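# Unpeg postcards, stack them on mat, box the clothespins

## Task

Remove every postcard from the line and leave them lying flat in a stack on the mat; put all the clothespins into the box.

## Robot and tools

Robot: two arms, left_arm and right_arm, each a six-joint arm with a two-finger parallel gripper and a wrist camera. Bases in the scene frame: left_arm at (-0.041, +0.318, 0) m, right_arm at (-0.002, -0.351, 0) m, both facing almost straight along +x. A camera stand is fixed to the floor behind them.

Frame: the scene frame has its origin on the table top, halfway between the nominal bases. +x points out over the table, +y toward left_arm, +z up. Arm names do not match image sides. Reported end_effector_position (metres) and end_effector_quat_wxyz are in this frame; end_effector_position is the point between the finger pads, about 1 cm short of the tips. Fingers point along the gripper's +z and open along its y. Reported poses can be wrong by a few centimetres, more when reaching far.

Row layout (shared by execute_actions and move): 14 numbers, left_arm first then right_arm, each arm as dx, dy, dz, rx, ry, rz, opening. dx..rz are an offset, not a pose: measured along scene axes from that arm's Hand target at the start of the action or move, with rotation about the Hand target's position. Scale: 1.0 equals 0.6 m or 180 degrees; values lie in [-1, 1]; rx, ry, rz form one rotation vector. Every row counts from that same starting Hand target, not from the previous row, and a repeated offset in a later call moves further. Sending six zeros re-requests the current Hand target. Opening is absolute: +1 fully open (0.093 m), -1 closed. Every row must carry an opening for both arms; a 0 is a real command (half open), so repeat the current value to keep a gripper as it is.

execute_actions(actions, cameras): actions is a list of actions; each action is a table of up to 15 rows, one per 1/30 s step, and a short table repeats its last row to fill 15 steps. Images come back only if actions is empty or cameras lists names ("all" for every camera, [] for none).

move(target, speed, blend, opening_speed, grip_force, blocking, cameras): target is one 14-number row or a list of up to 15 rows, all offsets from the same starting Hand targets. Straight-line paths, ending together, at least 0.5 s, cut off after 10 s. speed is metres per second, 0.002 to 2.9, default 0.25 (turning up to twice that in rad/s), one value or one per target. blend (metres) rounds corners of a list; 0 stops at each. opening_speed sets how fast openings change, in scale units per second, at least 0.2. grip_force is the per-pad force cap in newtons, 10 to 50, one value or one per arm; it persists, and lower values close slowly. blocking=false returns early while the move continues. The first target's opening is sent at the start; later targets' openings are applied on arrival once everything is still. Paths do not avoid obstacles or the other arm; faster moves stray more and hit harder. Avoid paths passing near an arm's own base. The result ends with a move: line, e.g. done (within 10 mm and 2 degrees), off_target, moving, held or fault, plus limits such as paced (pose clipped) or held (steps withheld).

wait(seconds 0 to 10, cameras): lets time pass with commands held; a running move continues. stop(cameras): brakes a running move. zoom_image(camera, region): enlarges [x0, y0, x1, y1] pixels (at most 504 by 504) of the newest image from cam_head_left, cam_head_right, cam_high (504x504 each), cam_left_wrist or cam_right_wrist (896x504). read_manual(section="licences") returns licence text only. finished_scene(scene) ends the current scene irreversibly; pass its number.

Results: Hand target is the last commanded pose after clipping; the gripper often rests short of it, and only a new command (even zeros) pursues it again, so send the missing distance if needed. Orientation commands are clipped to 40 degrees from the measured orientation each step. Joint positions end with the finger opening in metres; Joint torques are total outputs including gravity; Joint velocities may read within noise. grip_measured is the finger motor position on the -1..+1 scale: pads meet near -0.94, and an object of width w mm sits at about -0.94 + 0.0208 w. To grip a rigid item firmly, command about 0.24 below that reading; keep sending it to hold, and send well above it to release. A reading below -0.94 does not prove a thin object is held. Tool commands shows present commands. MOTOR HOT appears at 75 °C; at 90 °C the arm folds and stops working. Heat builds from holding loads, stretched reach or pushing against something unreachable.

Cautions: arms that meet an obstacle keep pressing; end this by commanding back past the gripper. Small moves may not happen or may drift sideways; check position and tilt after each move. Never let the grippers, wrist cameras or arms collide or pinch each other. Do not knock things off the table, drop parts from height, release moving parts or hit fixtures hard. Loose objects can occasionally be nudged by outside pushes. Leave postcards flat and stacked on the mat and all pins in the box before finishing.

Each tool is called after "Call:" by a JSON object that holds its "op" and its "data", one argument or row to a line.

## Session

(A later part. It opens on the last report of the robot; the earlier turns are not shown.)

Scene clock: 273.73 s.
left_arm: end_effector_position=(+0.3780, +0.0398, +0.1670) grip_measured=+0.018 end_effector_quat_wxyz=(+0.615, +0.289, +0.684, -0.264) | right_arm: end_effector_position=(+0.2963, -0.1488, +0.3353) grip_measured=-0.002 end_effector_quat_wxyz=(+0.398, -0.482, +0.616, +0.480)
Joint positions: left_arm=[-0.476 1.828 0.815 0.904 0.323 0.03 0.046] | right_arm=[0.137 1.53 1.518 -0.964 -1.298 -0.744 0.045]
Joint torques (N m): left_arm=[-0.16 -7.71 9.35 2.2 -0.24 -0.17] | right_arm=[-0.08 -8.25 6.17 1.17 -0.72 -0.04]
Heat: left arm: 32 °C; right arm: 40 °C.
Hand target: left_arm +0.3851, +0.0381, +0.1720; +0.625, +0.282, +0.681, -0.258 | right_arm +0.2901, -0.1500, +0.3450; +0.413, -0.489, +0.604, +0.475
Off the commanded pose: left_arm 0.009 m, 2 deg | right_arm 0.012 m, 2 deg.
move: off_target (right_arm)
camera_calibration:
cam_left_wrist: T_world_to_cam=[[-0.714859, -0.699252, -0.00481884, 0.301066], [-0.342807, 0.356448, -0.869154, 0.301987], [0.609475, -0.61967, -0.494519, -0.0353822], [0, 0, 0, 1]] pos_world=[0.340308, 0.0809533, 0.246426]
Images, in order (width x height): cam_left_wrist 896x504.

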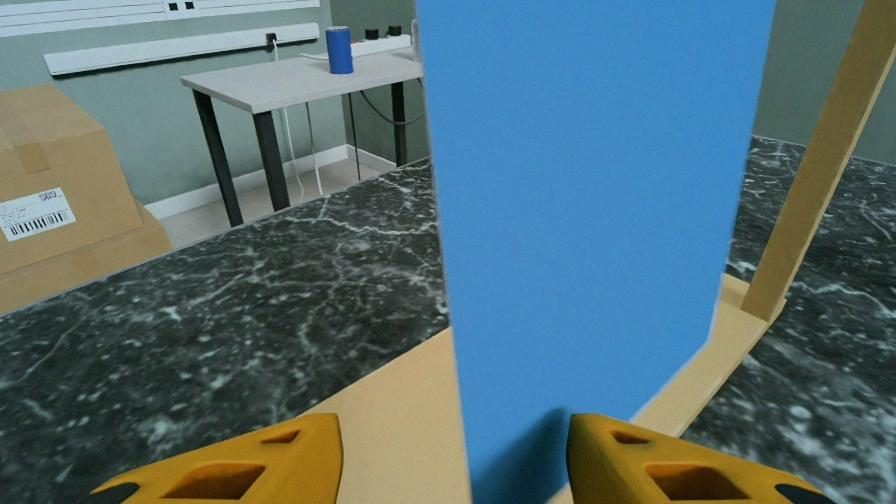

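Call:
{"op": "move", "data": {
  "target": [
    [0.0365, -0.0335, 0.0067, 0, 0, 0, 0.02, 0, 0, 0, 0, 0, 0, 0.0],
    [0.0365, -0.0335, 0.0067, 0, 0, 0, -1.0, 0, 0, 0, 0, 0, 0, 0.0]
  ],
  "speed": 0.1,
  "grip_force": [20, 25],
  "cameras": ["cam_left_wrist", "cam_head_left"]
}}

Scene clock: 280.10 s.
left_arm: end_effector_position=(+0.4008, +0.0182, +0.1803) grip_measured=-0.981 end_effector_quat_wxyz=(+0.627, +0.289, +0.673, -0.265) | right_arm: end_effector_position=(+0.2963, -0.1488, +0.3353) grip_measured=-0.002 end_effector_quat_wxyz=(+0.398, -0.482, +0.616, +0.480)
Joint positions: left_arm=[-0.499 1.904 0.952 0.877 0.302 0.029 0] | right_arm=[0.137 1.53 1.518 -0.964 -1.298 -0.744 0.045]
Joint torques (N m): left_arm=[0.08 -8.53 9.14 1.94 -0.25 -0.17] | right_arm=[0.02 -8.31 6.13 1.16 -0.72 -0.06]
Heat: left arm: 32 °C; right arm: 39 °C.
Hand target: left_arm +0.4069, +0.0179, +0.1761; +0.625, +0.282, +0.681, -0.258 | right_arm +0.2901, -0.1500, +0.3450; +0.413, -0.489, +0.604, +0.475
Off the commanded pose: left_arm 0.008 m, 2 deg | right_arm 0.012 m, 2 deg.
grip_force (N): 20, 25
move: off_target (right_arm)
camera_calibration:
cam_left_wrist: T_world_to_cam=[[-0.715831, -0.698104, -0.0153896, 0.304582], [-0.316074, 0.343595, -0.88433, 0.321312], [0.622642, -0.628167, -0.466608, -0.0661565], [0, 0, 0, 1]] pos_world=[0.36078, 0.0606714, 0.257964]
Images, in order (width x height): cam_head_left 504x504, cam_left_wrist 896x504.

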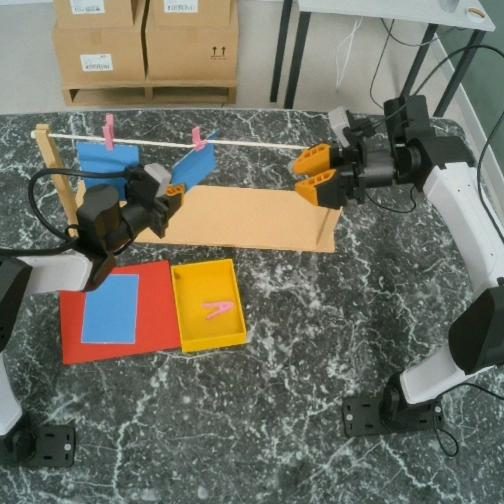

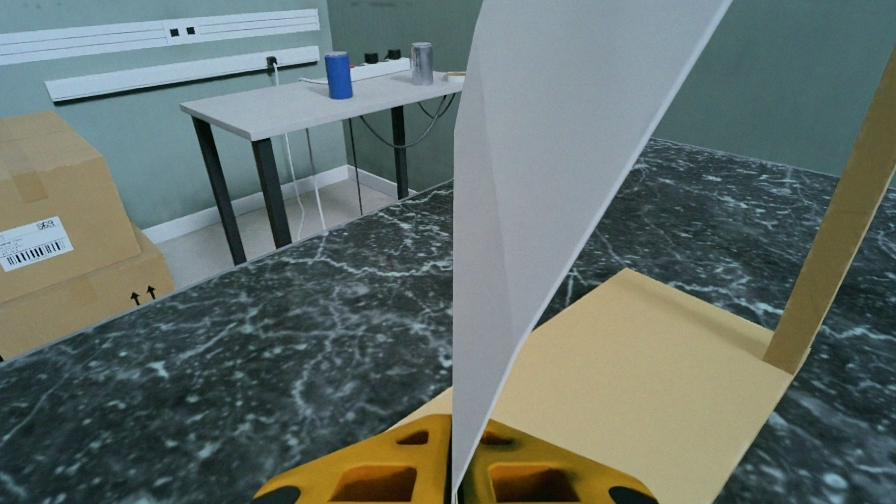

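Call:
{"op": "move", "data": {
  "target": [-0.0682, -0.1582, -0.0102, 0, 0, -0.1889, -1.0, 0, 0, 0, 0, 0, 0, 0.0],
  "speed": 0.12,
  "cameras": ["cam_left_wrist", "cam_head_left"]
}}

Scene clock: 283.83 s.
left_arm: end_effector_position=(+0.3639, -0.0733, +0.1700) grip_measured=-0.989 end_effector_quat_wxyz=(+0.520, +0.461, +0.576, -0.431) | right_arm: end_effector_position=(+0.2963, -0.1488, +0.3353) grip_measured=-0.002 end_effector_quat_wxyz=(+0.398, -0.482, +0.616, +0.480)
Joint positions: left_arm=[-0.546 2.109 1.253 0.729 0.812 0.076 0] | right_arm=[0.137 1.53 1.518 -0.964 -1.298 -0.744 0.045]
Joint torques (N m): left_arm=[0.14 -10.41 9.92 1.84 0.15 0.06] | right_arm=[0.01 -8.28 6.15 1.17 -0.72 -0.04]
Heat: left arm: 33 °C; right arm: 39 °C.
Hand target: left_arm +0.3661, -0.0769, +0.1700; +0.522, +0.469, +0.569, -0.429 | right_arm +0.2901, -0.1500, +0.3450; +0.413, -0.489, +0.604, +0.475
Off the commanded pose: left_arm 0.004 m, 1 deg | right_arm 0.012 m, 2 deg.
grip_force (N): 20, 25
move: off_target (right_arm)
camera_calibration:
cam_left_wrist: T_world_to_cam=[[-0.977157, -0.212394, 0.00732116, 0.340935], [-0.108342, 0.468221, -0.876944, 0.26428], [0.182829, -0.857705, -0.480537, 0.0401824], [0, 0, 0, 1]] pos_world=[0.354433, -0.0168644, 0.248572]
Images, in order (width x height): cam_head_left 504x504, cam_left_wrist 896x504.

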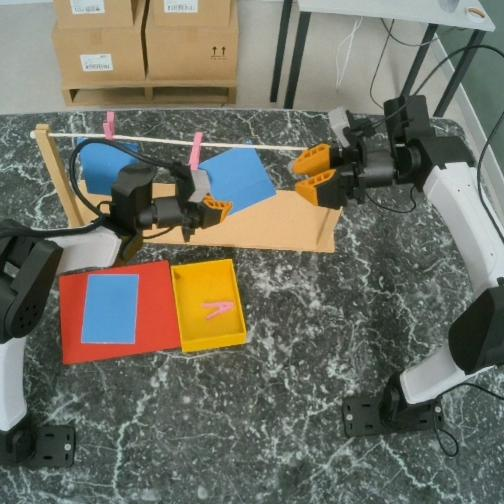

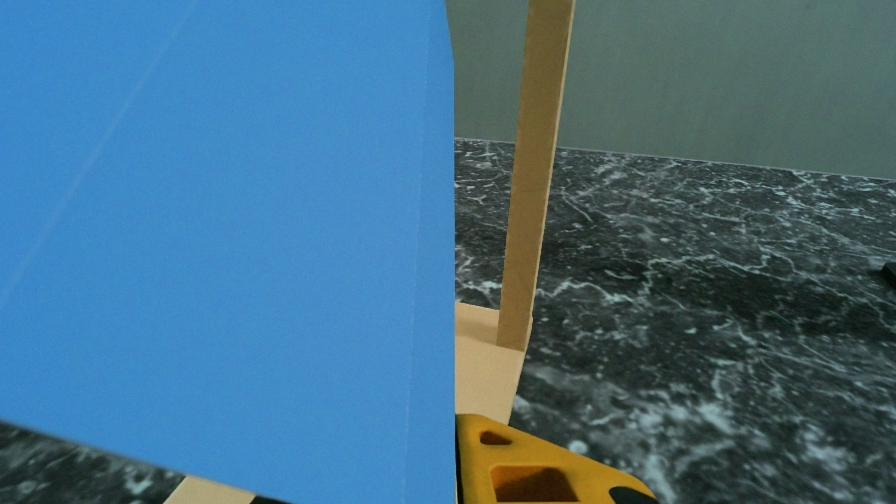

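Call:
{"op": "zoom_image", "data": {
  "camera": "cam_head_left",
  "region": [60, 100, 300, 260]
}}

Scaled by 2.100 from the camera's 504x504 image, which has a finer 720x720 frame.

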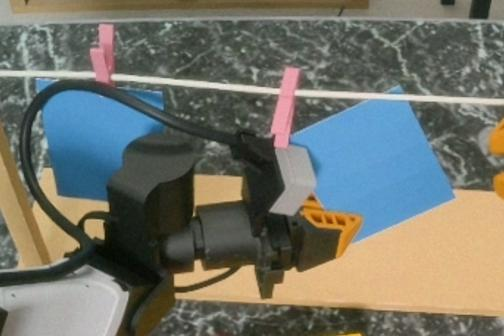

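Call:
{"op": "zoom_image", "data": {
  "camera": "cam_head_left",
  "region": [180, 120, 280, 200]
}}

Scaled by 5.040 from the camera's 504x504 image, which has a finer 720x720 frame.

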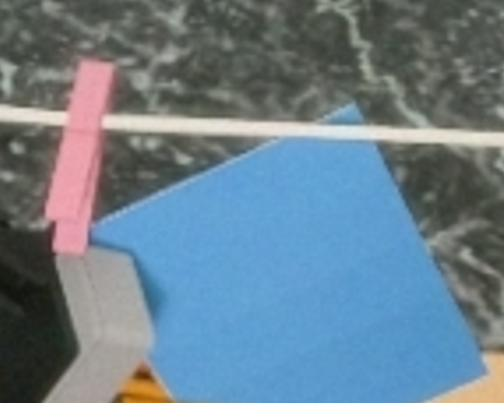

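Call:
{"op": "move", "data": {
  "target": [
    [0, 0, -0.0583, 0, 0, 0, -1.0, 0, 0, 0, 0, 0, 0, 0.0],
    [-0.075, -0.0167, -0.075, 0.1368, 0.0242, 0, -1.0, 0, 0, 0, 0, 0, 0, 0.0]
  ],
  "speed": [0.08, 0.15],
  "cameras": ["cam_head_left"]
}}

Scene clock: 292.73 s.
left_arm: end_effector_position=(+0.3137, -0.0826, +0.0964) grip_measured=-0.989 end_effector_quat_wxyz=(+0.355, +0.547, +0.684, -0.327) | right_arm: end_effector_position=(+0.2963, -0.1488, +0.3353) grip_measured=-0.002 end_effector_quat_wxyz=(+0.398, -0.482, +0.616, +0.480)
Joint positions: left_arm=[-0.659 2.047 1.341 -0.008 0.618 0.396 0] | right_arm=[0.137 1.53 1.518 -0.964 -1.298 -0.744 0.045]
Joint torques (N m): left_arm=[-0.01 -14.75 10.32 1.68 0.07 0.07] | right_arm=[0.09 -8.4 6.15 1.17 -0.75 -0.04]
Heat: left arm: 37 °C; right arm: 38 °C.
Hand target: left_arm +0.3212, -0.0870, +0.1251; +0.388, +0.553, +0.667, -0.316 | right_arm +0.2901, -0.1500, +0.3450; +0.413, -0.489, +0.604, +0.475
Off the commanded pose: left_arm 0.030 m, 5 deg | right_arm 0.012 m, 2 deg.
grip_force (N): 20, 25
move: off_target (left_arm, right_arm)
Images, in order (width x height): cam_head_left 504x504.

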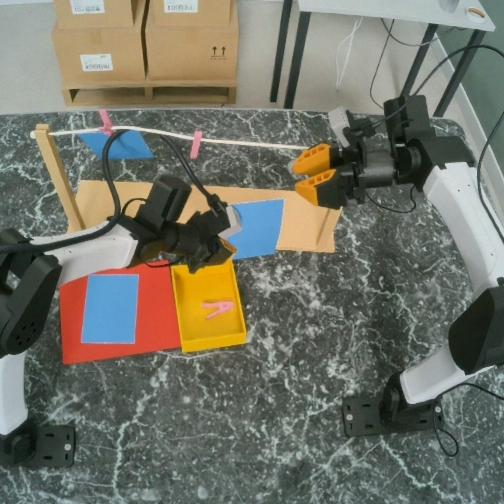

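Call:
{"op": "zoom_image", "data": {
  "camera": "cam_head_left",
  "region": [60, 95, 260, 265]
}}

Scaled by 2.520 from the camera's 504x504 image, which has a finer 720x720 frame.

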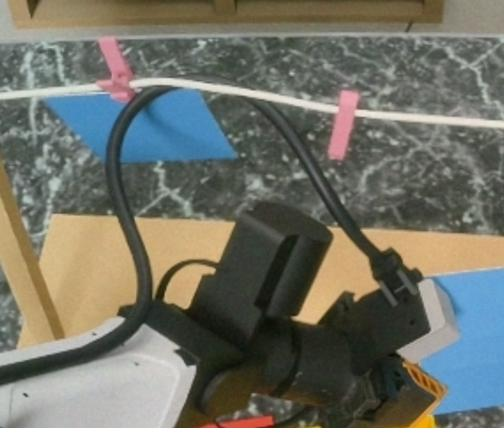

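Call:
{"op": "move", "data": {
  "target": [
    [-0.0053, 0.0033, 0.0667, -0.0659, -0.0101, 0, -1.0, 0, 0, 0, 0, 0, 0, 0.0],
    [-0.1767, 0.095, 0.0667, -0.0659, -0.0101, 0, -1.0, 0, 0, 0, 0, 0, 0, 0.0]
  ],
  "speed": [0.1, 0.12],
  "blend": [0.02, 0],
  "cameras": ["cam_head_left", "cam_left_wrist"]
}}

Scene clock: 298.83 s.
left_arm: end_effector_position=(+0.2146, -0.0312, +0.1581) grip_measured=-0.989 end_effector_quat_wxyz=(+0.439, +0.518, +0.628, -0.380) | right_arm: end_effector_position=(+0.2963, -0.1488, +0.3353) grip_measured=-0.002 end_effector_quat_wxyz=(+0.398, -0.482, +0.616, +0.480)
Joint positions: left_arm=[-0.695 1.563 0.761 0.378 0.659 0.245 0] | right_arm=[0.137 1.53 1.518 -0.964 -1.298 -0.744 0.045]
Joint torques (N m): left_arm=[-0.09 -8.87 6.56 2.09 -0.07 -0.13] | right_arm=[-0.01 -8.31 6.13 1.18 -0.74 -0.04]
Heat: left arm: 41 °C; right arm: 37 °C.
Hand target: left_arm +0.2151, -0.0299, +0.1650; +0.454, +0.514, +0.624, -0.374 | right_arm +0.2901, -0.1500, +0.3450; +0.413, -0.489, +0.604, +0.475
Off the commanded pose: left_arm 0.007 m, 2 deg | right_arm 0.012 m, 2 deg.
grip_force (N): 20, 25
move: off_target (right_arm)
camera_calibration:
cam_left_wrist: T_world_to_cam=[[-0.983585, -0.180037, 0.012112, 0.205768], [-0.130727, 0.664707, -0.735578, 0.206614], [0.12438, -0.725087, -0.677331, 0.145604], [0, 0, 0, 1]] pos_world=[0.21129, 0.00528366, 0.24811]
Images, in order (width x height): cam_head_left 504x504, cam_left_wrist 896x504.

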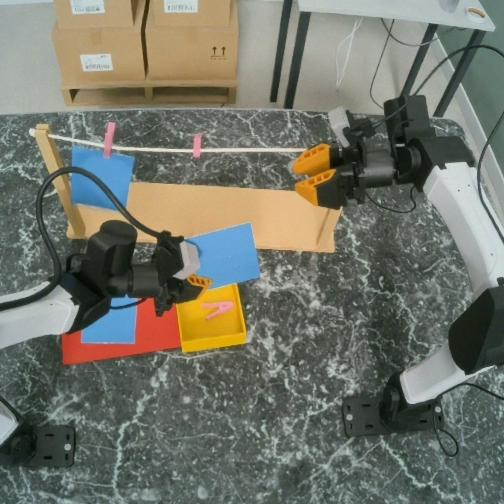

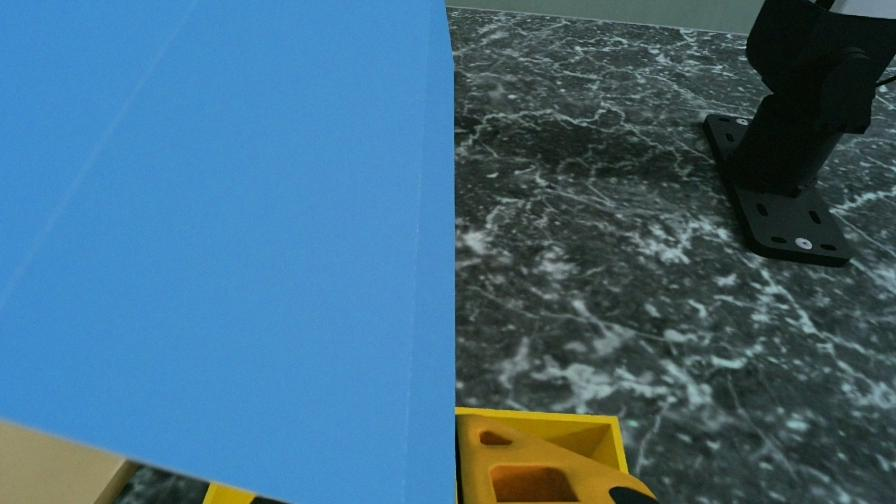

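Call:
{"op": "move", "data": {
  "target": [0.0332, 0.0998, 0, 0, 0, -0.05, -1.0, -0.0635, 0.12, -0.2217, 0.0489, -0.0561, 0.0184, 0.0],
  "speed": 0.2,
  "cameras": ["cam_right_wrist", "cam_head_right"]
}}

Scene clock: 306.73 s.
left_arm: end_effector_position=(+0.2310, +0.0317, +0.1513) grip_measured=-0.989 end_effector_quat_wxyz=(+0.406, +0.553, +0.600, -0.413) | right_arm: end_effector_position=(+0.2522, -0.0805, +0.2166) grip_measured=-0.002 end_effector_quat_wxyz=(+0.488, -0.514, +0.512, +0.486)
Joint positions: left_arm=[-0.443 1.563 0.8 0.114 0.993 0.517 0] | right_arm=[0.39 1.463 0.631 0.695 -1.187 -0.131 0.045]
Joint torques (N m): left_arm=[0.59 -7.65 9.95 1.58 0.47 0.09] | right_arm=[0.96 -3.51 5.98 1.62 -0.03 -0.02]
Heat: left arm: 40 °C; right arm: 36 °C.
Hand target: left_arm +0.2350, +0.0299, +0.1650; +0.423, +0.562, +0.582, -0.408 | right_arm +0.2520, -0.0780, +0.2119; +0.487, -0.512, +0.513, +0.487
Off the commanded pose: left_arm 0.014 m, 3 deg | right_arm 0.005 m, 0 deg.
grip_force (N): 20, 25
move: off_target (left_arm)
camera_calibration:
cam_right_wrist: T_world_to_cam=[[0.999533, -0.0289997, -0.00964292, -0.254378], [-0.0223479, -0.478351, -0.877884, 0.196127], [0.0208457, 0.87769, -0.478776, 0.254335], [0, 0, 0, 1]] pos_world=[0.253341, -0.136787, 0.291493]
Images, in order (width x height): cam_head_right 504x504, cam_right_wrist 896x504.

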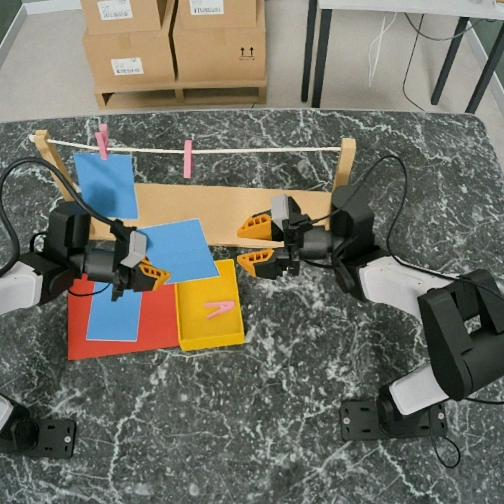

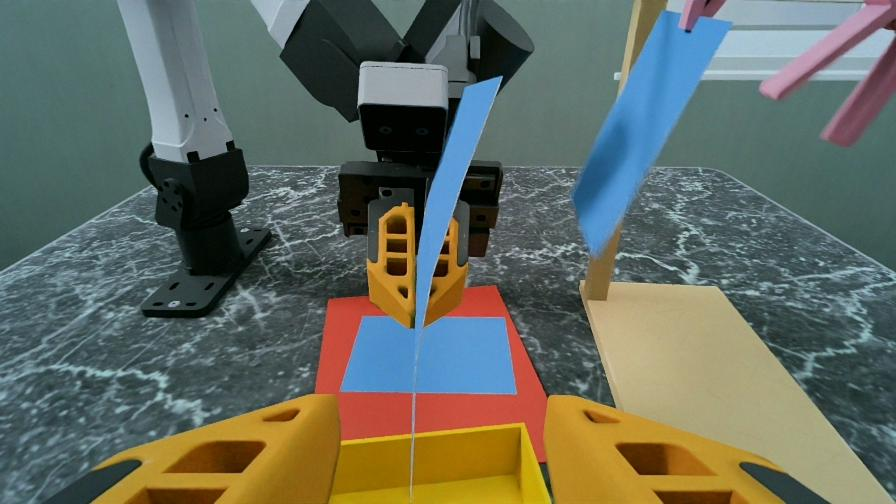

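Call:
{"op": "move", "data": {
  "target": [
    [0, 0, 0, 0, 0, 0, -1.0, -0.0083, 0.1067, -0.005, 0, 0, 0, 0.0],
    [0, 0, 0, 0, 0, 0, -1.0, -0.0083, 0.1067, -0.005, 0, 0, 0, -1.0]
  ],
  "speed": 0.12,
  "grip_force": [20, 30],
  "cameras": ["cam_right_wrist", "cam_head_right"]
}}

Scene clock: 311.83 s.
left_arm: end_effector_position=(+0.2296, +0.0316, +0.1515) grip_measured=-0.989 end_effector_quat_wxyz=(+0.406, +0.556, +0.595, -0.414) | right_arm: end_effector_position=(+0.2410, -0.0195, +0.2016) grip_measured=-0.971 end_effector_quat_wxyz=(-0.474, +0.512, -0.522, -0.491)
Joint positions: left_arm=[-0.443 1.563 0.8 0.11 1 0.529 0] | right_arm=[0.597 1.578 0.675 0.779 -0.989 -0.076 0]
Joint torques (N m): left_arm=[0.61 -7.66 9.99 1.58 0.38 -0.04] | right_arm=[0.83 -4.19 8.77 1.74 0.03 -0.04]
Heat: left arm: 39 °C; right arm: 35 °C.
Hand target: left_arm +0.2349, +0.0299, +0.1650; +0.423, +0.562, +0.582, -0.409 | right_arm +0.2468, -0.0140, +0.2089; +0.487, -0.513, +0.513, +0.487
Off the commanded pose: left_arm 0.015 m, 3 deg | right_arm 0.011 m, 2 deg.
grip_force (N): 20, 30
move: off_target (left_arm, right_arm); target 2's new opening was sent with right_arm's hand 0.011 m and 2 deg from that target
camera_calibration:
cam_right_wrist: T_world_to_cam=[[0.998884, -0.023055, -0.0412173, -0.234956], [-0.0472259, -0.49372, -0.868338, 0.215642], [-0.000330271, 0.869315, -0.494258, 0.20202], [0, 0, 0, 1]] pos_world=[0.244944, -0.0745696, 0.277416]
Images, in order (width x height): cam_head_right 504x504, cam_right_wrist 896x504.

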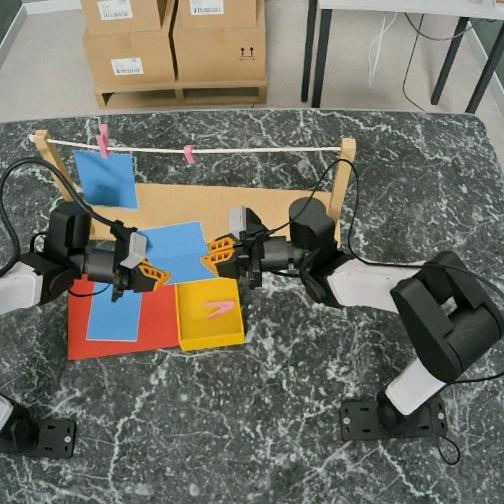

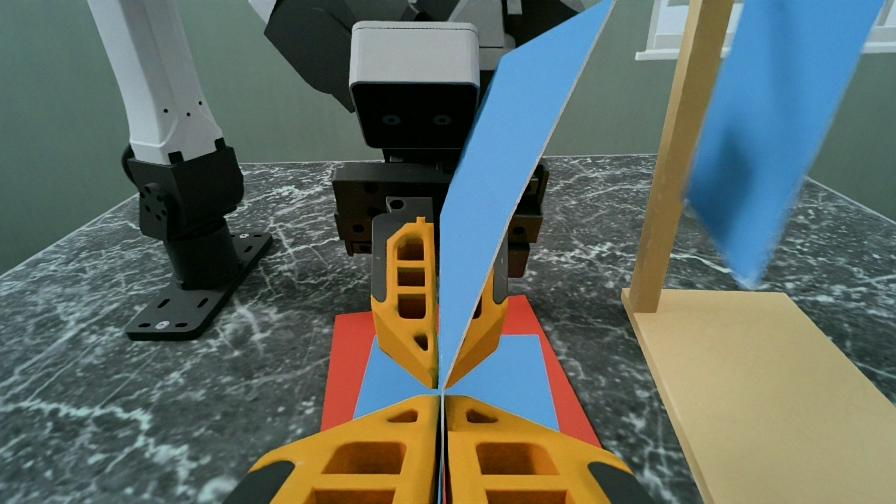

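Call:
{"op": "move", "data": {
  "target": [
    [0, 0, 0, 0, 0, 0, -0.3, 0, 0, 0, 0, 0, 0, -1.0],
    [0, 0.1, 0.0333, 0, 0, 0, -0.3, 0, 0, 0, 0.05, 0, 0, -1.0],
    [-0.0067, 0.1383, -0.0117, -0.0944, -0.0023, 0, -0.1, 0, 0, 0, 0.05, 0, 0, -1.0]
  ],
  "speed": [0.1, 0.15, 0.15],
  "grip_force": [30, 30],
  "cameras": ["cam_left_wrist", "cam_head_right"]
}}

Scene clock: 320.03 s.
left_arm: end_effector_position=(+0.2314, +0.1123, +0.1624) grip_measured=-0.102 end_effector_quat_wxyz=(+0.504, +0.498, +0.511, -0.487) | right_arm: end_effector_position=(+0.2481, -0.0160, +0.2124) grip_measured=-0.971 end_effector_quat_wxyz=(+0.525, -0.475, +0.474, +0.525)
Joint positions: left_arm=[-0.136 1.671 0.495 1.071 1.4 0.106 0.04] | right_arm=[0.597 1.739 0.637 1.283 -0.977 0.149 0]
Joint torques (N m): left_arm=[0.42 -4.97 4.78 1.69 0.03 -0.14] | right_arm=[0.91 -4.68 5.2 1.72 0.17 0]
Heat: left arm: 38 °C; right arm: 34 °C.
Hand target: left_arm +0.2310, +0.1129, +0.1580; +0.503, +0.495, +0.514, -0.488 | right_arm +0.2469, -0.0140, +0.2090; +0.526, -0.473, +0.473, +0.526
Off the commanded pose: left_arm 0.005 m, 0 deg | right_arm 0.004 m, 0 deg.
grip_force (N): 30, 30
move: done
camera_calibration:
cam_left_wrist: T_world_to_cam=[[-0.999174, -0.038938, -0.0116231, 0.239623], [-0.00571312, 0.4178, -0.908521, 0.143388], [0.0402321, -0.907704, -0.417677, 0.248205], [0, 0, 0, 1]] pos_world=[0.230258, 0.17472, 0.236726]
Images, in order (width x height): cam_head_right 504x504, cam_left_wrist 896x504.

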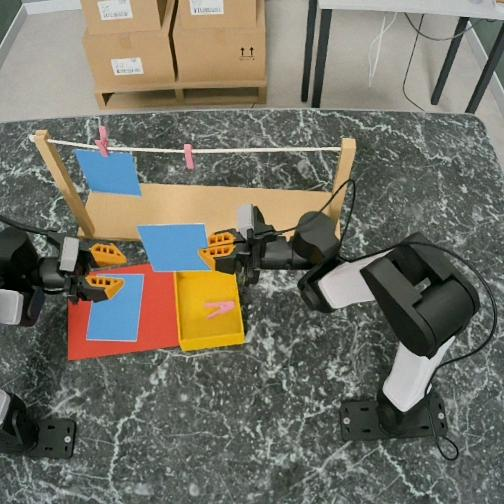

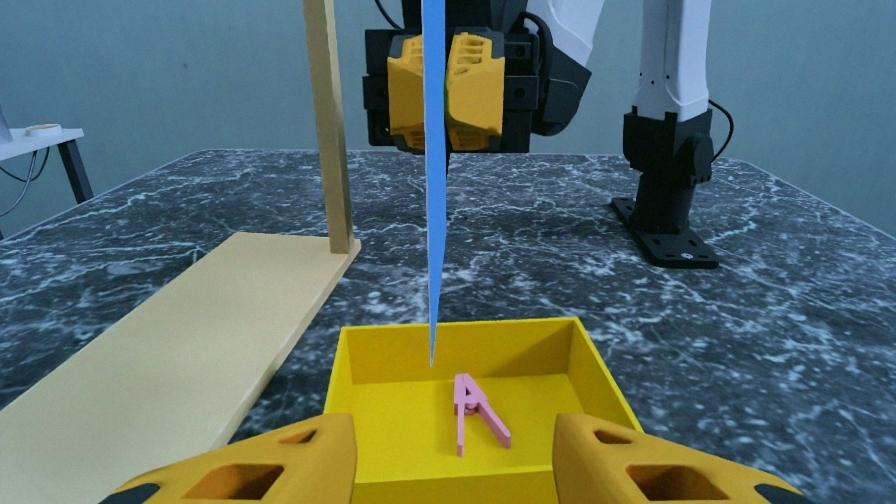

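Call:
{"op": "move", "data": {
  "target": [
    [0.0133, -0.1015, 0.0017, 0, 0, 0, -0.1, 0, 0, 0, 0, 0, 0, -1.0],
    [0.0133, -0.1015, 0.0017, 0, 0, 0, -1.0, 0, 0, 0, 0, 0, 0, -1.0]
  ],
  "speed": 0.12,
  "cameras": ["cam_left_wrist"]
}}

Scene clock: 325.07 s.
left_arm: end_effector_position=(+0.2334, +0.0551, +0.1557) grip_measured=-0.990 end_effector_quat_wxyz=(+0.494, +0.493, +0.520, -0.493) | right_arm: end_effector_position=(+0.2472, -0.0155, +0.2125) grip_measured=-0.971 end_effector_quat_wxyz=(+0.523, -0.475, +0.473, +0.526)
Joint positions: left_arm=[-0.334 1.757 0.549 1.136 1.204 0.041 0] | right_arm=[0.599 1.739 0.637 1.284 -0.978 0.152 0]
Joint torques (N m): left_arm=[-0.2 -5.75 7.66 1.8 -0.08 -0.13] | right_arm=[0.77 -4.57 5.2 1.71 0.18 -0.04]
Heat: left arm: 37 °C; right arm: 34 °C.
Hand target: left_arm +0.2390, +0.0520, +0.1591; +0.503, +0.495, +0.514, -0.488 | right_arm +0.2469, -0.0139, +0.2090; +0.526, -0.473, +0.473, +0.526
Off the commanded pose: left_arm 0.007 m, 1 deg | right_arm 0.004 m, 0 deg.
grip_force (N): 30, 30
move: done
camera_calibration:
cam_left_wrist: T_world_to_cam=[[-0.999172, -0.0369058, 0.0170987, 0.234774], [-0.0311513, 0.424035, -0.90511, 0.166234], [0.0261533, -0.904893, -0.424834, 0.197631], [0, 0, 0, 1]] pos_world=[0.23459, 0.117011, 0.230406]
Images, in order (width x height): cam_left_wrist 896x504.

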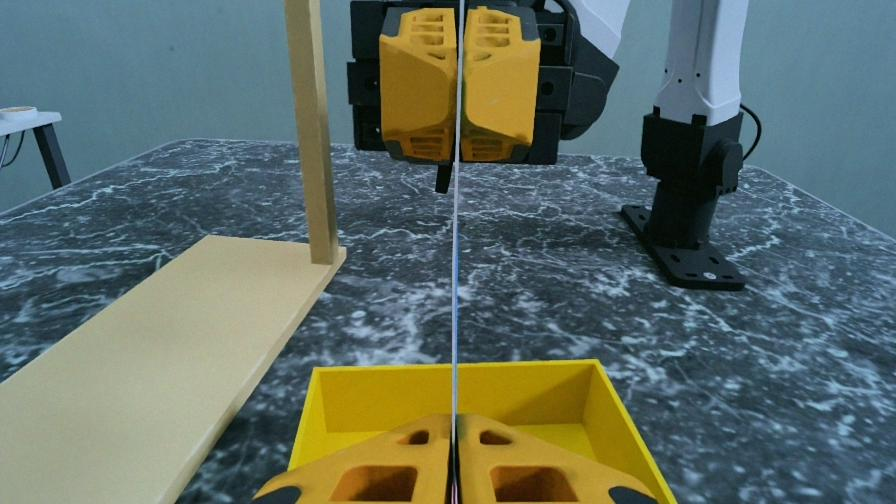

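Call:
{"op": "move", "data": {
  "target": [
    [0, 0, 0, 0, 0, 0, -1.0, 0, 0, 0, 0, 0, 0, -0.3],
    [0, 0, 0, 0, 0, 0, -1.0, 0.0, -0.15, 0.0, 0, 0, 0, -0.3]
  ],
  "speed": 0.15,
  "cameras": ["cam_right_wrist", "cam_head_left"]
}}

Scene clock: 333.63 s.
left_arm: end_effector_position=(+0.2334, +0.0551, +0.1557) grip_measured=-0.990 end_effector_quat_wxyz=(+0.494, +0.493, +0.520, -0.493) | right_arm: end_effector_position=(+0.2506, -0.1007, +0.2005) grip_measured=-0.302 end_effector_quat_wxyz=(+0.509, -0.464, +0.492, +0.533)
Joint positions: left_arm=[-0.334 1.757 0.549 1.136 1.204 0.041 0] | right_arm=[0.324 1.694 0.477 1.486 -1.239 0.307 0.031]
Joint torques (N m): left_arm=[-0.23 -5.78 7.66 1.81 -0.08 -0.13] | right_arm=[-0.39 -6.13 4.34 1.77 0.05 -0.04]
Heat: left arm: 36 °C; right arm: 33 °C.
Hand target: left_arm +0.2390, +0.0520, +0.1591; +0.503, +0.495, +0.514, -0.488 | right_arm +0.2469, -0.1040, +0.2089; +0.526, -0.473, +0.473, +0.526
Off the commanded pose: left_arm 0.007 m, 1 deg | right_arm 0.010 m, 3 deg.
grip_force (N): 30, 30
move: off_target (right_arm)
camera_calibration:
cam_right_wrist: T_world_to_cam=[[0.997112, -0.0287973, -0.0702797, -0.240718], [-0.0759238, -0.353235, -0.932449, 0.209249], [0.00202678, 0.935091, -0.354401, 0.25002], [0, 0, 0, 1]] pos_world=[0.255403, -0.166809, 0.266804]
Images, in order (width x height): cam_head_left 504x504, cam_right_wrist 896x504.

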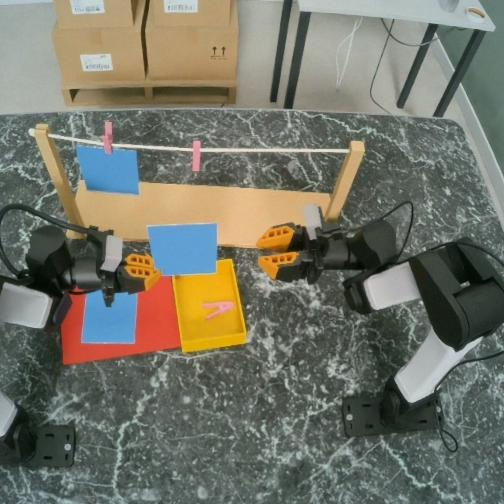

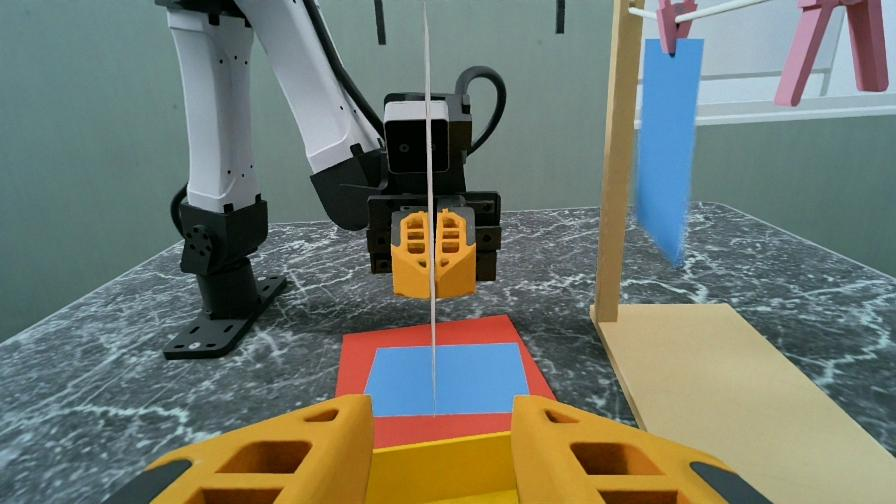

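Call:
{"op": "move", "data": {
  "target": [-0.115, 0.2433, -0.1652, 0.0675, 0.4948, 0.0900, -1.0, 0.0885, 0.115, 0.1518, 0.2974, 0.4333, -0.2974, 1.0],
  "speed": 0.25,
  "cameras": ["cam_right_wrist", "cam_head_left", "cam_head_right"]
}}

Scene clock: 344.63 s.
left_arm: end_effector_position=(+0.1660, +0.1954, +0.0619) grip_measured=-0.990 end_effector_quat_wxyz=(+0.003, -0.020, +0.815, -0.579) | right_arm: end_effector_position=(+0.3015, -0.0347, +0.2825) grip_measured=+1.000 end_effector_quat_wxyz=(+0.432, +0.424, +0.575, +0.550)
Joint positions: left_arm=[0.181 1.744 0.663 -0.888 1.205 0.403 0] | right_arm=[1.099 1.477 0.881 0.564 0.82 1.564 0.093]
Joint torques (N m): left_arm=[0.73 -4.66 6.12 -0.35 0.38 0.14] | right_arm=[0.85 -6.95 10.18 1.42 0.16 -0.02]
Heat: left arm: 35 °C; right arm: 33 °C.
Hand target: left_arm +0.1700, +0.1979, +0.0600; +0.008, -0.012, +0.819, -0.573 | right_arm +0.3000, -0.0350, +0.3000; +0.430, +0.431, +0.561, +0.561
Off the commanded pose: left_arm 0.005 m, 1 deg | right_arm 0.018 m, 2 deg.
grip_force (N): 30, 30
move: off_target (right_arm)
camera_calibration:
cam_right_wrist: T_world_to_cam=[[-0.0445154, -0.0287616, -0.998595, 0.292362], [-0.65713, 0.753739, 0.0075843, 0.260999], [0.752462, 0.656544, -0.0524531, -0.103873], [0, 0, 0, 1]] pos_world=[0.262685, -0.120119, 0.284523]
Images, in order (width x height): cam_head_left 504x504, cam_head_right 504x504, cam_right_wrist 896x504.

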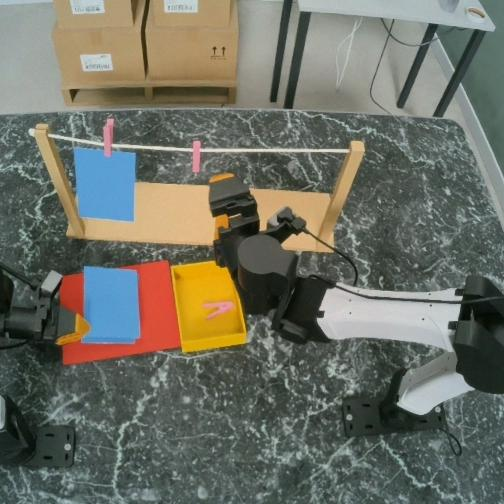

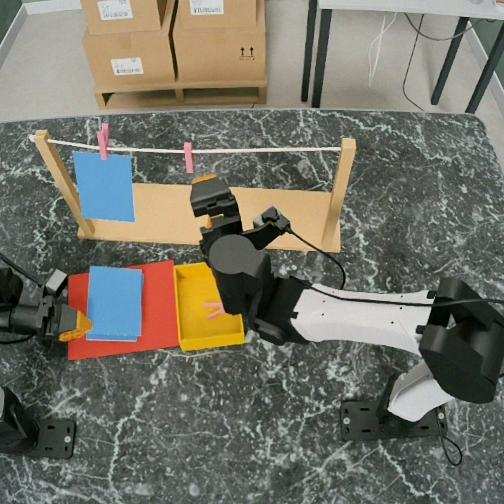

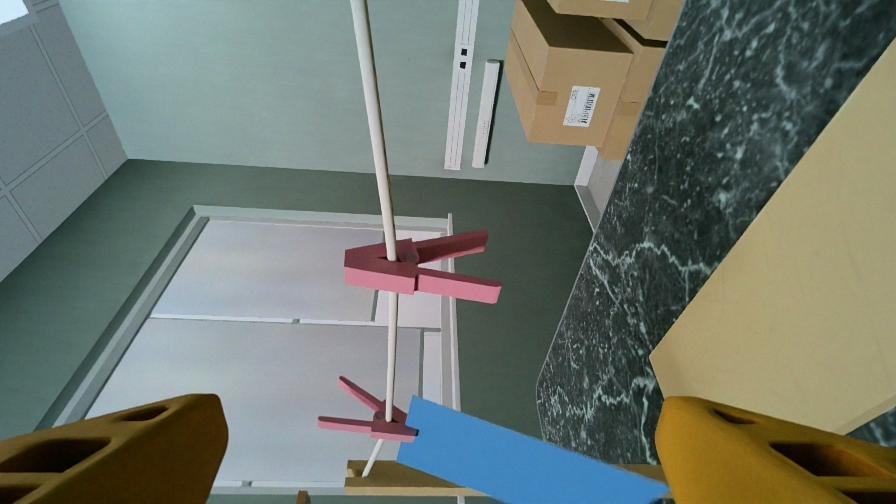

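Call:
{"op": "move", "data": {
  "target": [
    [0, 0, -0.0483, 0, 0, 0, -1, 0, 0, 0, 0, 0, 0, 1]
  ],
  "speed": 0.08,
  "cameras": ["cam_head_left", "cam_head_right", "cam_left_wrist"]
}}

Scene clock: 347.67 s.
left_arm: end_effector_position=(+0.1706, +0.1964, +0.0365) grip_measured=-0.990 end_effector_quat_wxyz=(+0.002, -0.019, +0.816, -0.578) | right_arm: end_effector_position=(+0.3015, -0.0348, +0.2823) grip_measured=+1.000 end_effector_quat_wxyz=(+0.432, +0.424, +0.575, +0.550)
Joint positions: left_arm=[0.181 1.857 0.657 -0.774 1.203 0.409 0] | right_arm=[1.099 1.477 0.881 0.563 0.82 1.564 0.093]
Joint torques (N m): left_arm=[0.73 -5.27 3.18 -0.11 0.4 0.11] | right_arm=[0.79 -6.93 10.14 1.43 0.2 -0.05]
Heat: left arm: 34 °C; right arm: 33 °C.
Hand target: left_arm +0.1700, +0.1980, +0.0310; +0.008, -0.012, +0.819, -0.573 | right_arm +0.3000, -0.0350, +0.3000; +0.430, +0.431, +0.561, +0.561
Off the commanded pose: left_arm 0.006 m, 1 deg | right_arm 0.018 m, 2 deg.
grip_force (N): 30, 30
move: off_target (right_arm)
camera_calibration:
cam_left_wrist: T_world_to_cam=[[0.01958, -0.338946, 0.940602, 0.0310932], [-0.925572, 0.349601, 0.145246, 0.125452], [-0.378066, -0.873439, -0.306874, 0.335049], [0, 0, 0, 1]] pos_world=[0.242176, 0.259326, 0.05535]
Images, in order (width x height): cam_head_left 504x504, cam_head_right 504x504, cam_left_wrist 896x504.

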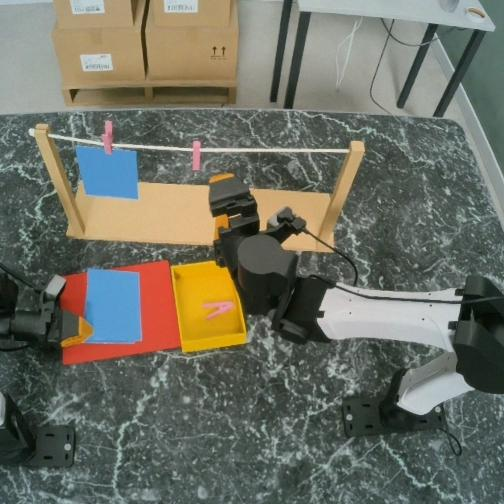

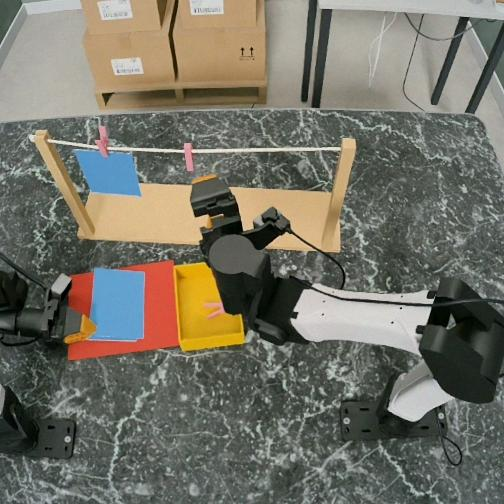

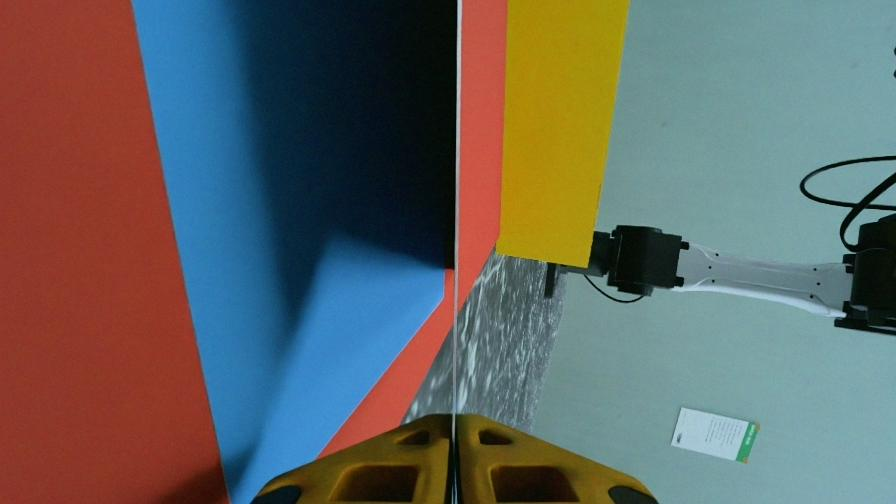

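Call:
{"op": "move", "data": {
  "target": [
    [0, 0, -0.005, 0, 0, 0, -1, 0, 0, 0, 0, 0, 0, 1],
    [0, 0, -0.005, 0, 0, 0, -0.72, 0, 0, 0, 0, 0, 0, 1],
    [0, 0.075, -0.005, 0, 0, 0, -0.72, 0, 0, 0, 0, 0, 0, 1],
    [0, 0.142, 0.0, 0, 0, 0, -0.72, 0, 0, 0, 0, 0, 0, 1],
    [0, 0.17, 0.15, 0, 0, 0, -0.72, 0, 0, 0, 0, 0, 0, 1]
  ],
  "speed": [0.05, 0.05, 0.06, 0.1, 0.15],
  "blend": [0, 0, 0, 0.01, 0],
  "cameras": ["cam_head_left", "cam_head_right", "cam_right_wrist"]
}}

Scene clock: 353.47 s.
left_arm: end_effector_position=(+0.1695, +0.2964, +0.1180) grip_measured=-0.723 end_effector_quat_wxyz=(+0.040, -0.043, +0.838, -0.543) | right_arm: end_effector_position=(+0.3015, -0.0348, +0.2823) grip_measured=+1.000 end_effector_quat_wxyz=(+0.432, +0.424, +0.575, +0.550)
Joint positions: left_arm=[0.604 1.765 0.964 -1.568 0.947 0.923 0.011] | right_arm=[1.099 1.477 0.881 0.563 0.82 1.564 0.093]
Joint torques (N m): left_arm=[0.72 -7.36 6.02 -1.09 0.23 -0.07] | right_arm=[0.77 -6.94 10.19 1.41 0.16 -0.03]
Heat: left arm: 34 °C; right arm: 35 °C.
Hand target: left_arm +0.1699, +0.3000, +0.1209; +0.008, -0.012, +0.819, -0.573 | right_arm +0.3000, -0.0350, +0.3000; +0.430, +0.431, +0.561, +0.561
Off the commanded pose: left_arm 0.005 m, 7 deg | right_arm 0.018 m, 2 deg.
joint sent to its limit (left arm) — joint 4 (wrist pitch), lower limit. The joint targets are off in orientation, not in position.
grip_force (N): 30, 30
move: off_target (left_arm, right_arm)
camera_calibration:
cam_right_wrist: T_world_to_cam=[[-0.0450781, -0.0287146, -0.998571, 0.292407], [-0.657114, 0.753749, 0.00798928, 0.260881], [0.752442, 0.656535, -0.0528463, -0.103762], [0, 0, 0, 1]] pos_world=[0.262685, -0.120119, 0.284422]
Images, in order (width x height): cam_head_left 504x504, cam_head_right 504x504, cam_right_wrist 896x504.

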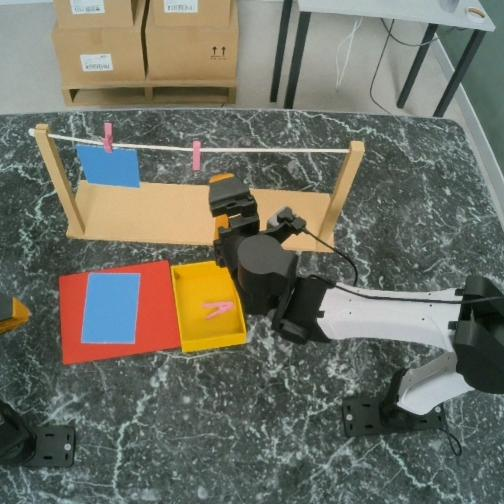

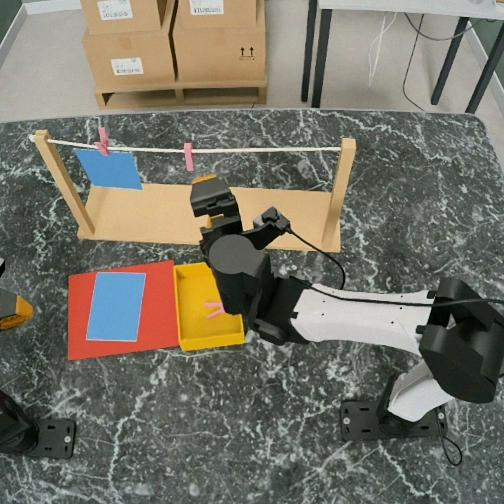

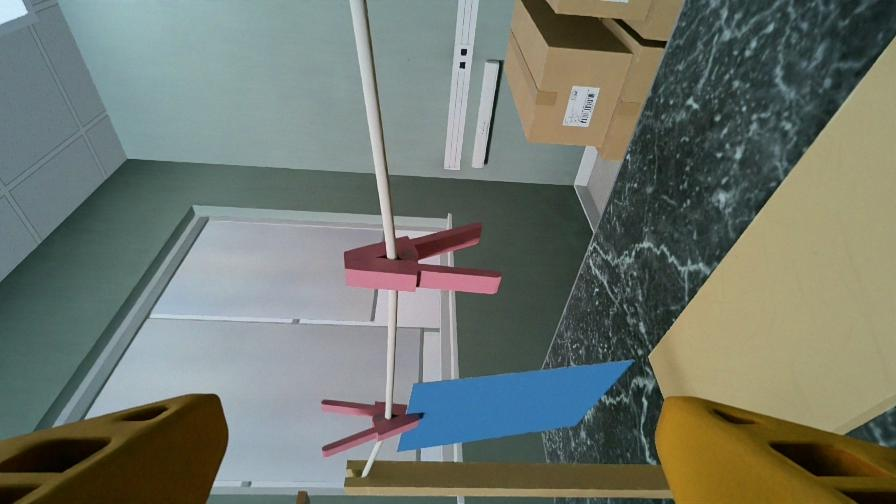

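Call:
{"op": "zoom_image", "data": {
  "camera": "cam_head_left",
  "region": [50, 250, 190, 370]
}}

Call:
{"op": "zoom_image", "data": {
  "camera": "cam_right_wrist",
  "region": [300, 190, 660, 480]
}}

Scaled by 3.600 from the camera's 504x504 image, which has a finer 720x720 frame.

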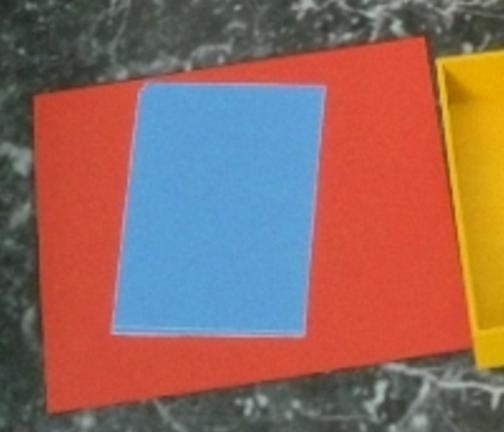

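Scaled by 1.400 from the camera's 896x504 image, which has a finer 1280x720 frame.

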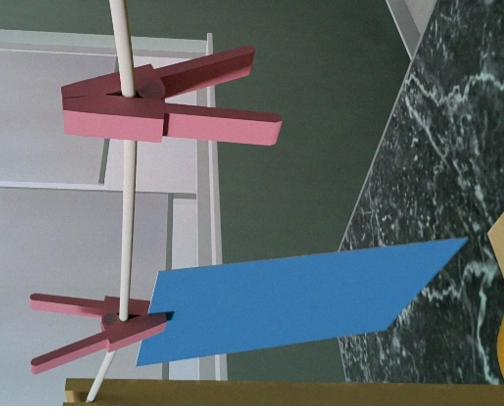

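Call:
{"op": "move", "data": {
  "target": [
    [0, 0, 0, 0, 0, 0, -0.72, 0.0583, 0.0633, -0.03, -0.4999, -0.0483, -0.0826, -0.19]
  ],
  "speed": 0.4,
  "grip_force": [30, 40],
  "cameras": ["cam_head_left", "cam_head_right", "cam_right_wrist"]
}}

Scene clock: 364.20 s.
left_arm: end_effector_position=(+0.1695, +0.2964, +0.1180) grip_measured=-0.723 end_effector_quat_wxyz=(+0.039, -0.043, +0.838, -0.543) | right_arm: end_effector_position=(+0.3360, -0.0017, +0.2874) grip_measured=-0.188 end_effector_quat_wxyz=(+0.705, +0.024, +0.708, -0.025)
Joint positions: left_arm=[0.604 1.765 0.964 -1.568 0.947 0.922 0.011] | right_arm=[1.139 1.823 1.257 0.556 1.199 0.006 0.036]
Joint torques (N m): left_arm=[0.77 -7.34 6.04 -1.09 0.23 -0.1] | right_arm=[0.81 -6.54 7.38 1.63 0.08 -0.08]
Heat: left arm: 34 °C; right arm: 36 °C.
Hand target: left_arm +0.1699, +0.3000, +0.1209; +0.008, -0.012, +0.819, -0.573 | right_arm +0.3350, +0.0030, +0.2820; +0.707, +0.024, +0.707, -0.025
Off the commanded pose: left_arm 0.005 m, 7 deg | right_arm 0.007 m, 0 deg.
joint sent to its limit (left arm) — joint 4 (wrist pitch), lower limit. The joint targets are off in orientation, not in position.
grip_force (N): 30, 40
move: off_target (left_arm)
camera_calibration:
cam_right_wrist: T_world_to_cam=[[-0.0985125, -0.995058, -0.0124665, 0.0328584], [-0.433152, 0.0541545, -0.899693, 0.443033], [0.895921, -0.083231, -0.436346, -0.0904843], [0, 0, 0, 1]] pos_world=[0.276204, 0.00117272, 0.35952]
Images, in order (width x height): cam_head_left 504x504, cam_head_right 504x504, cam_right_wrist 896x504.

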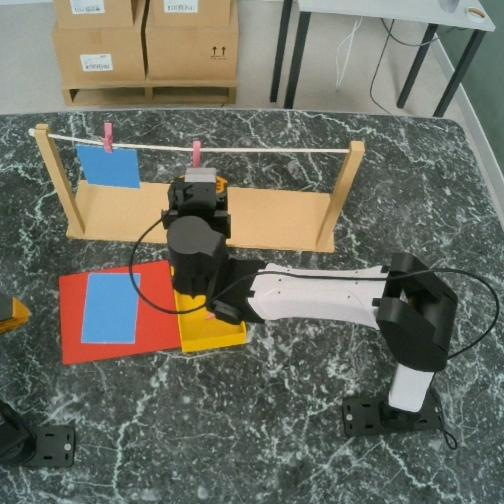

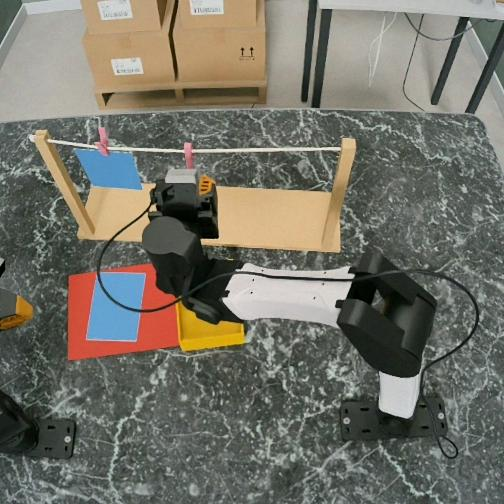

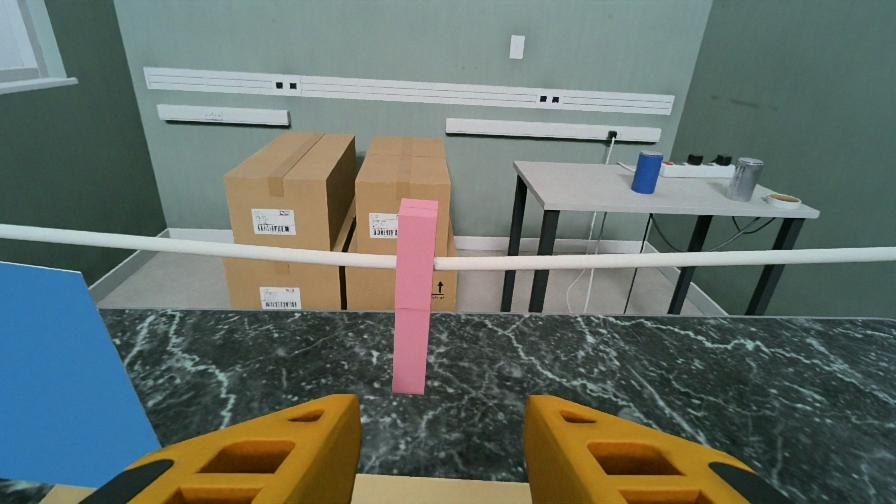

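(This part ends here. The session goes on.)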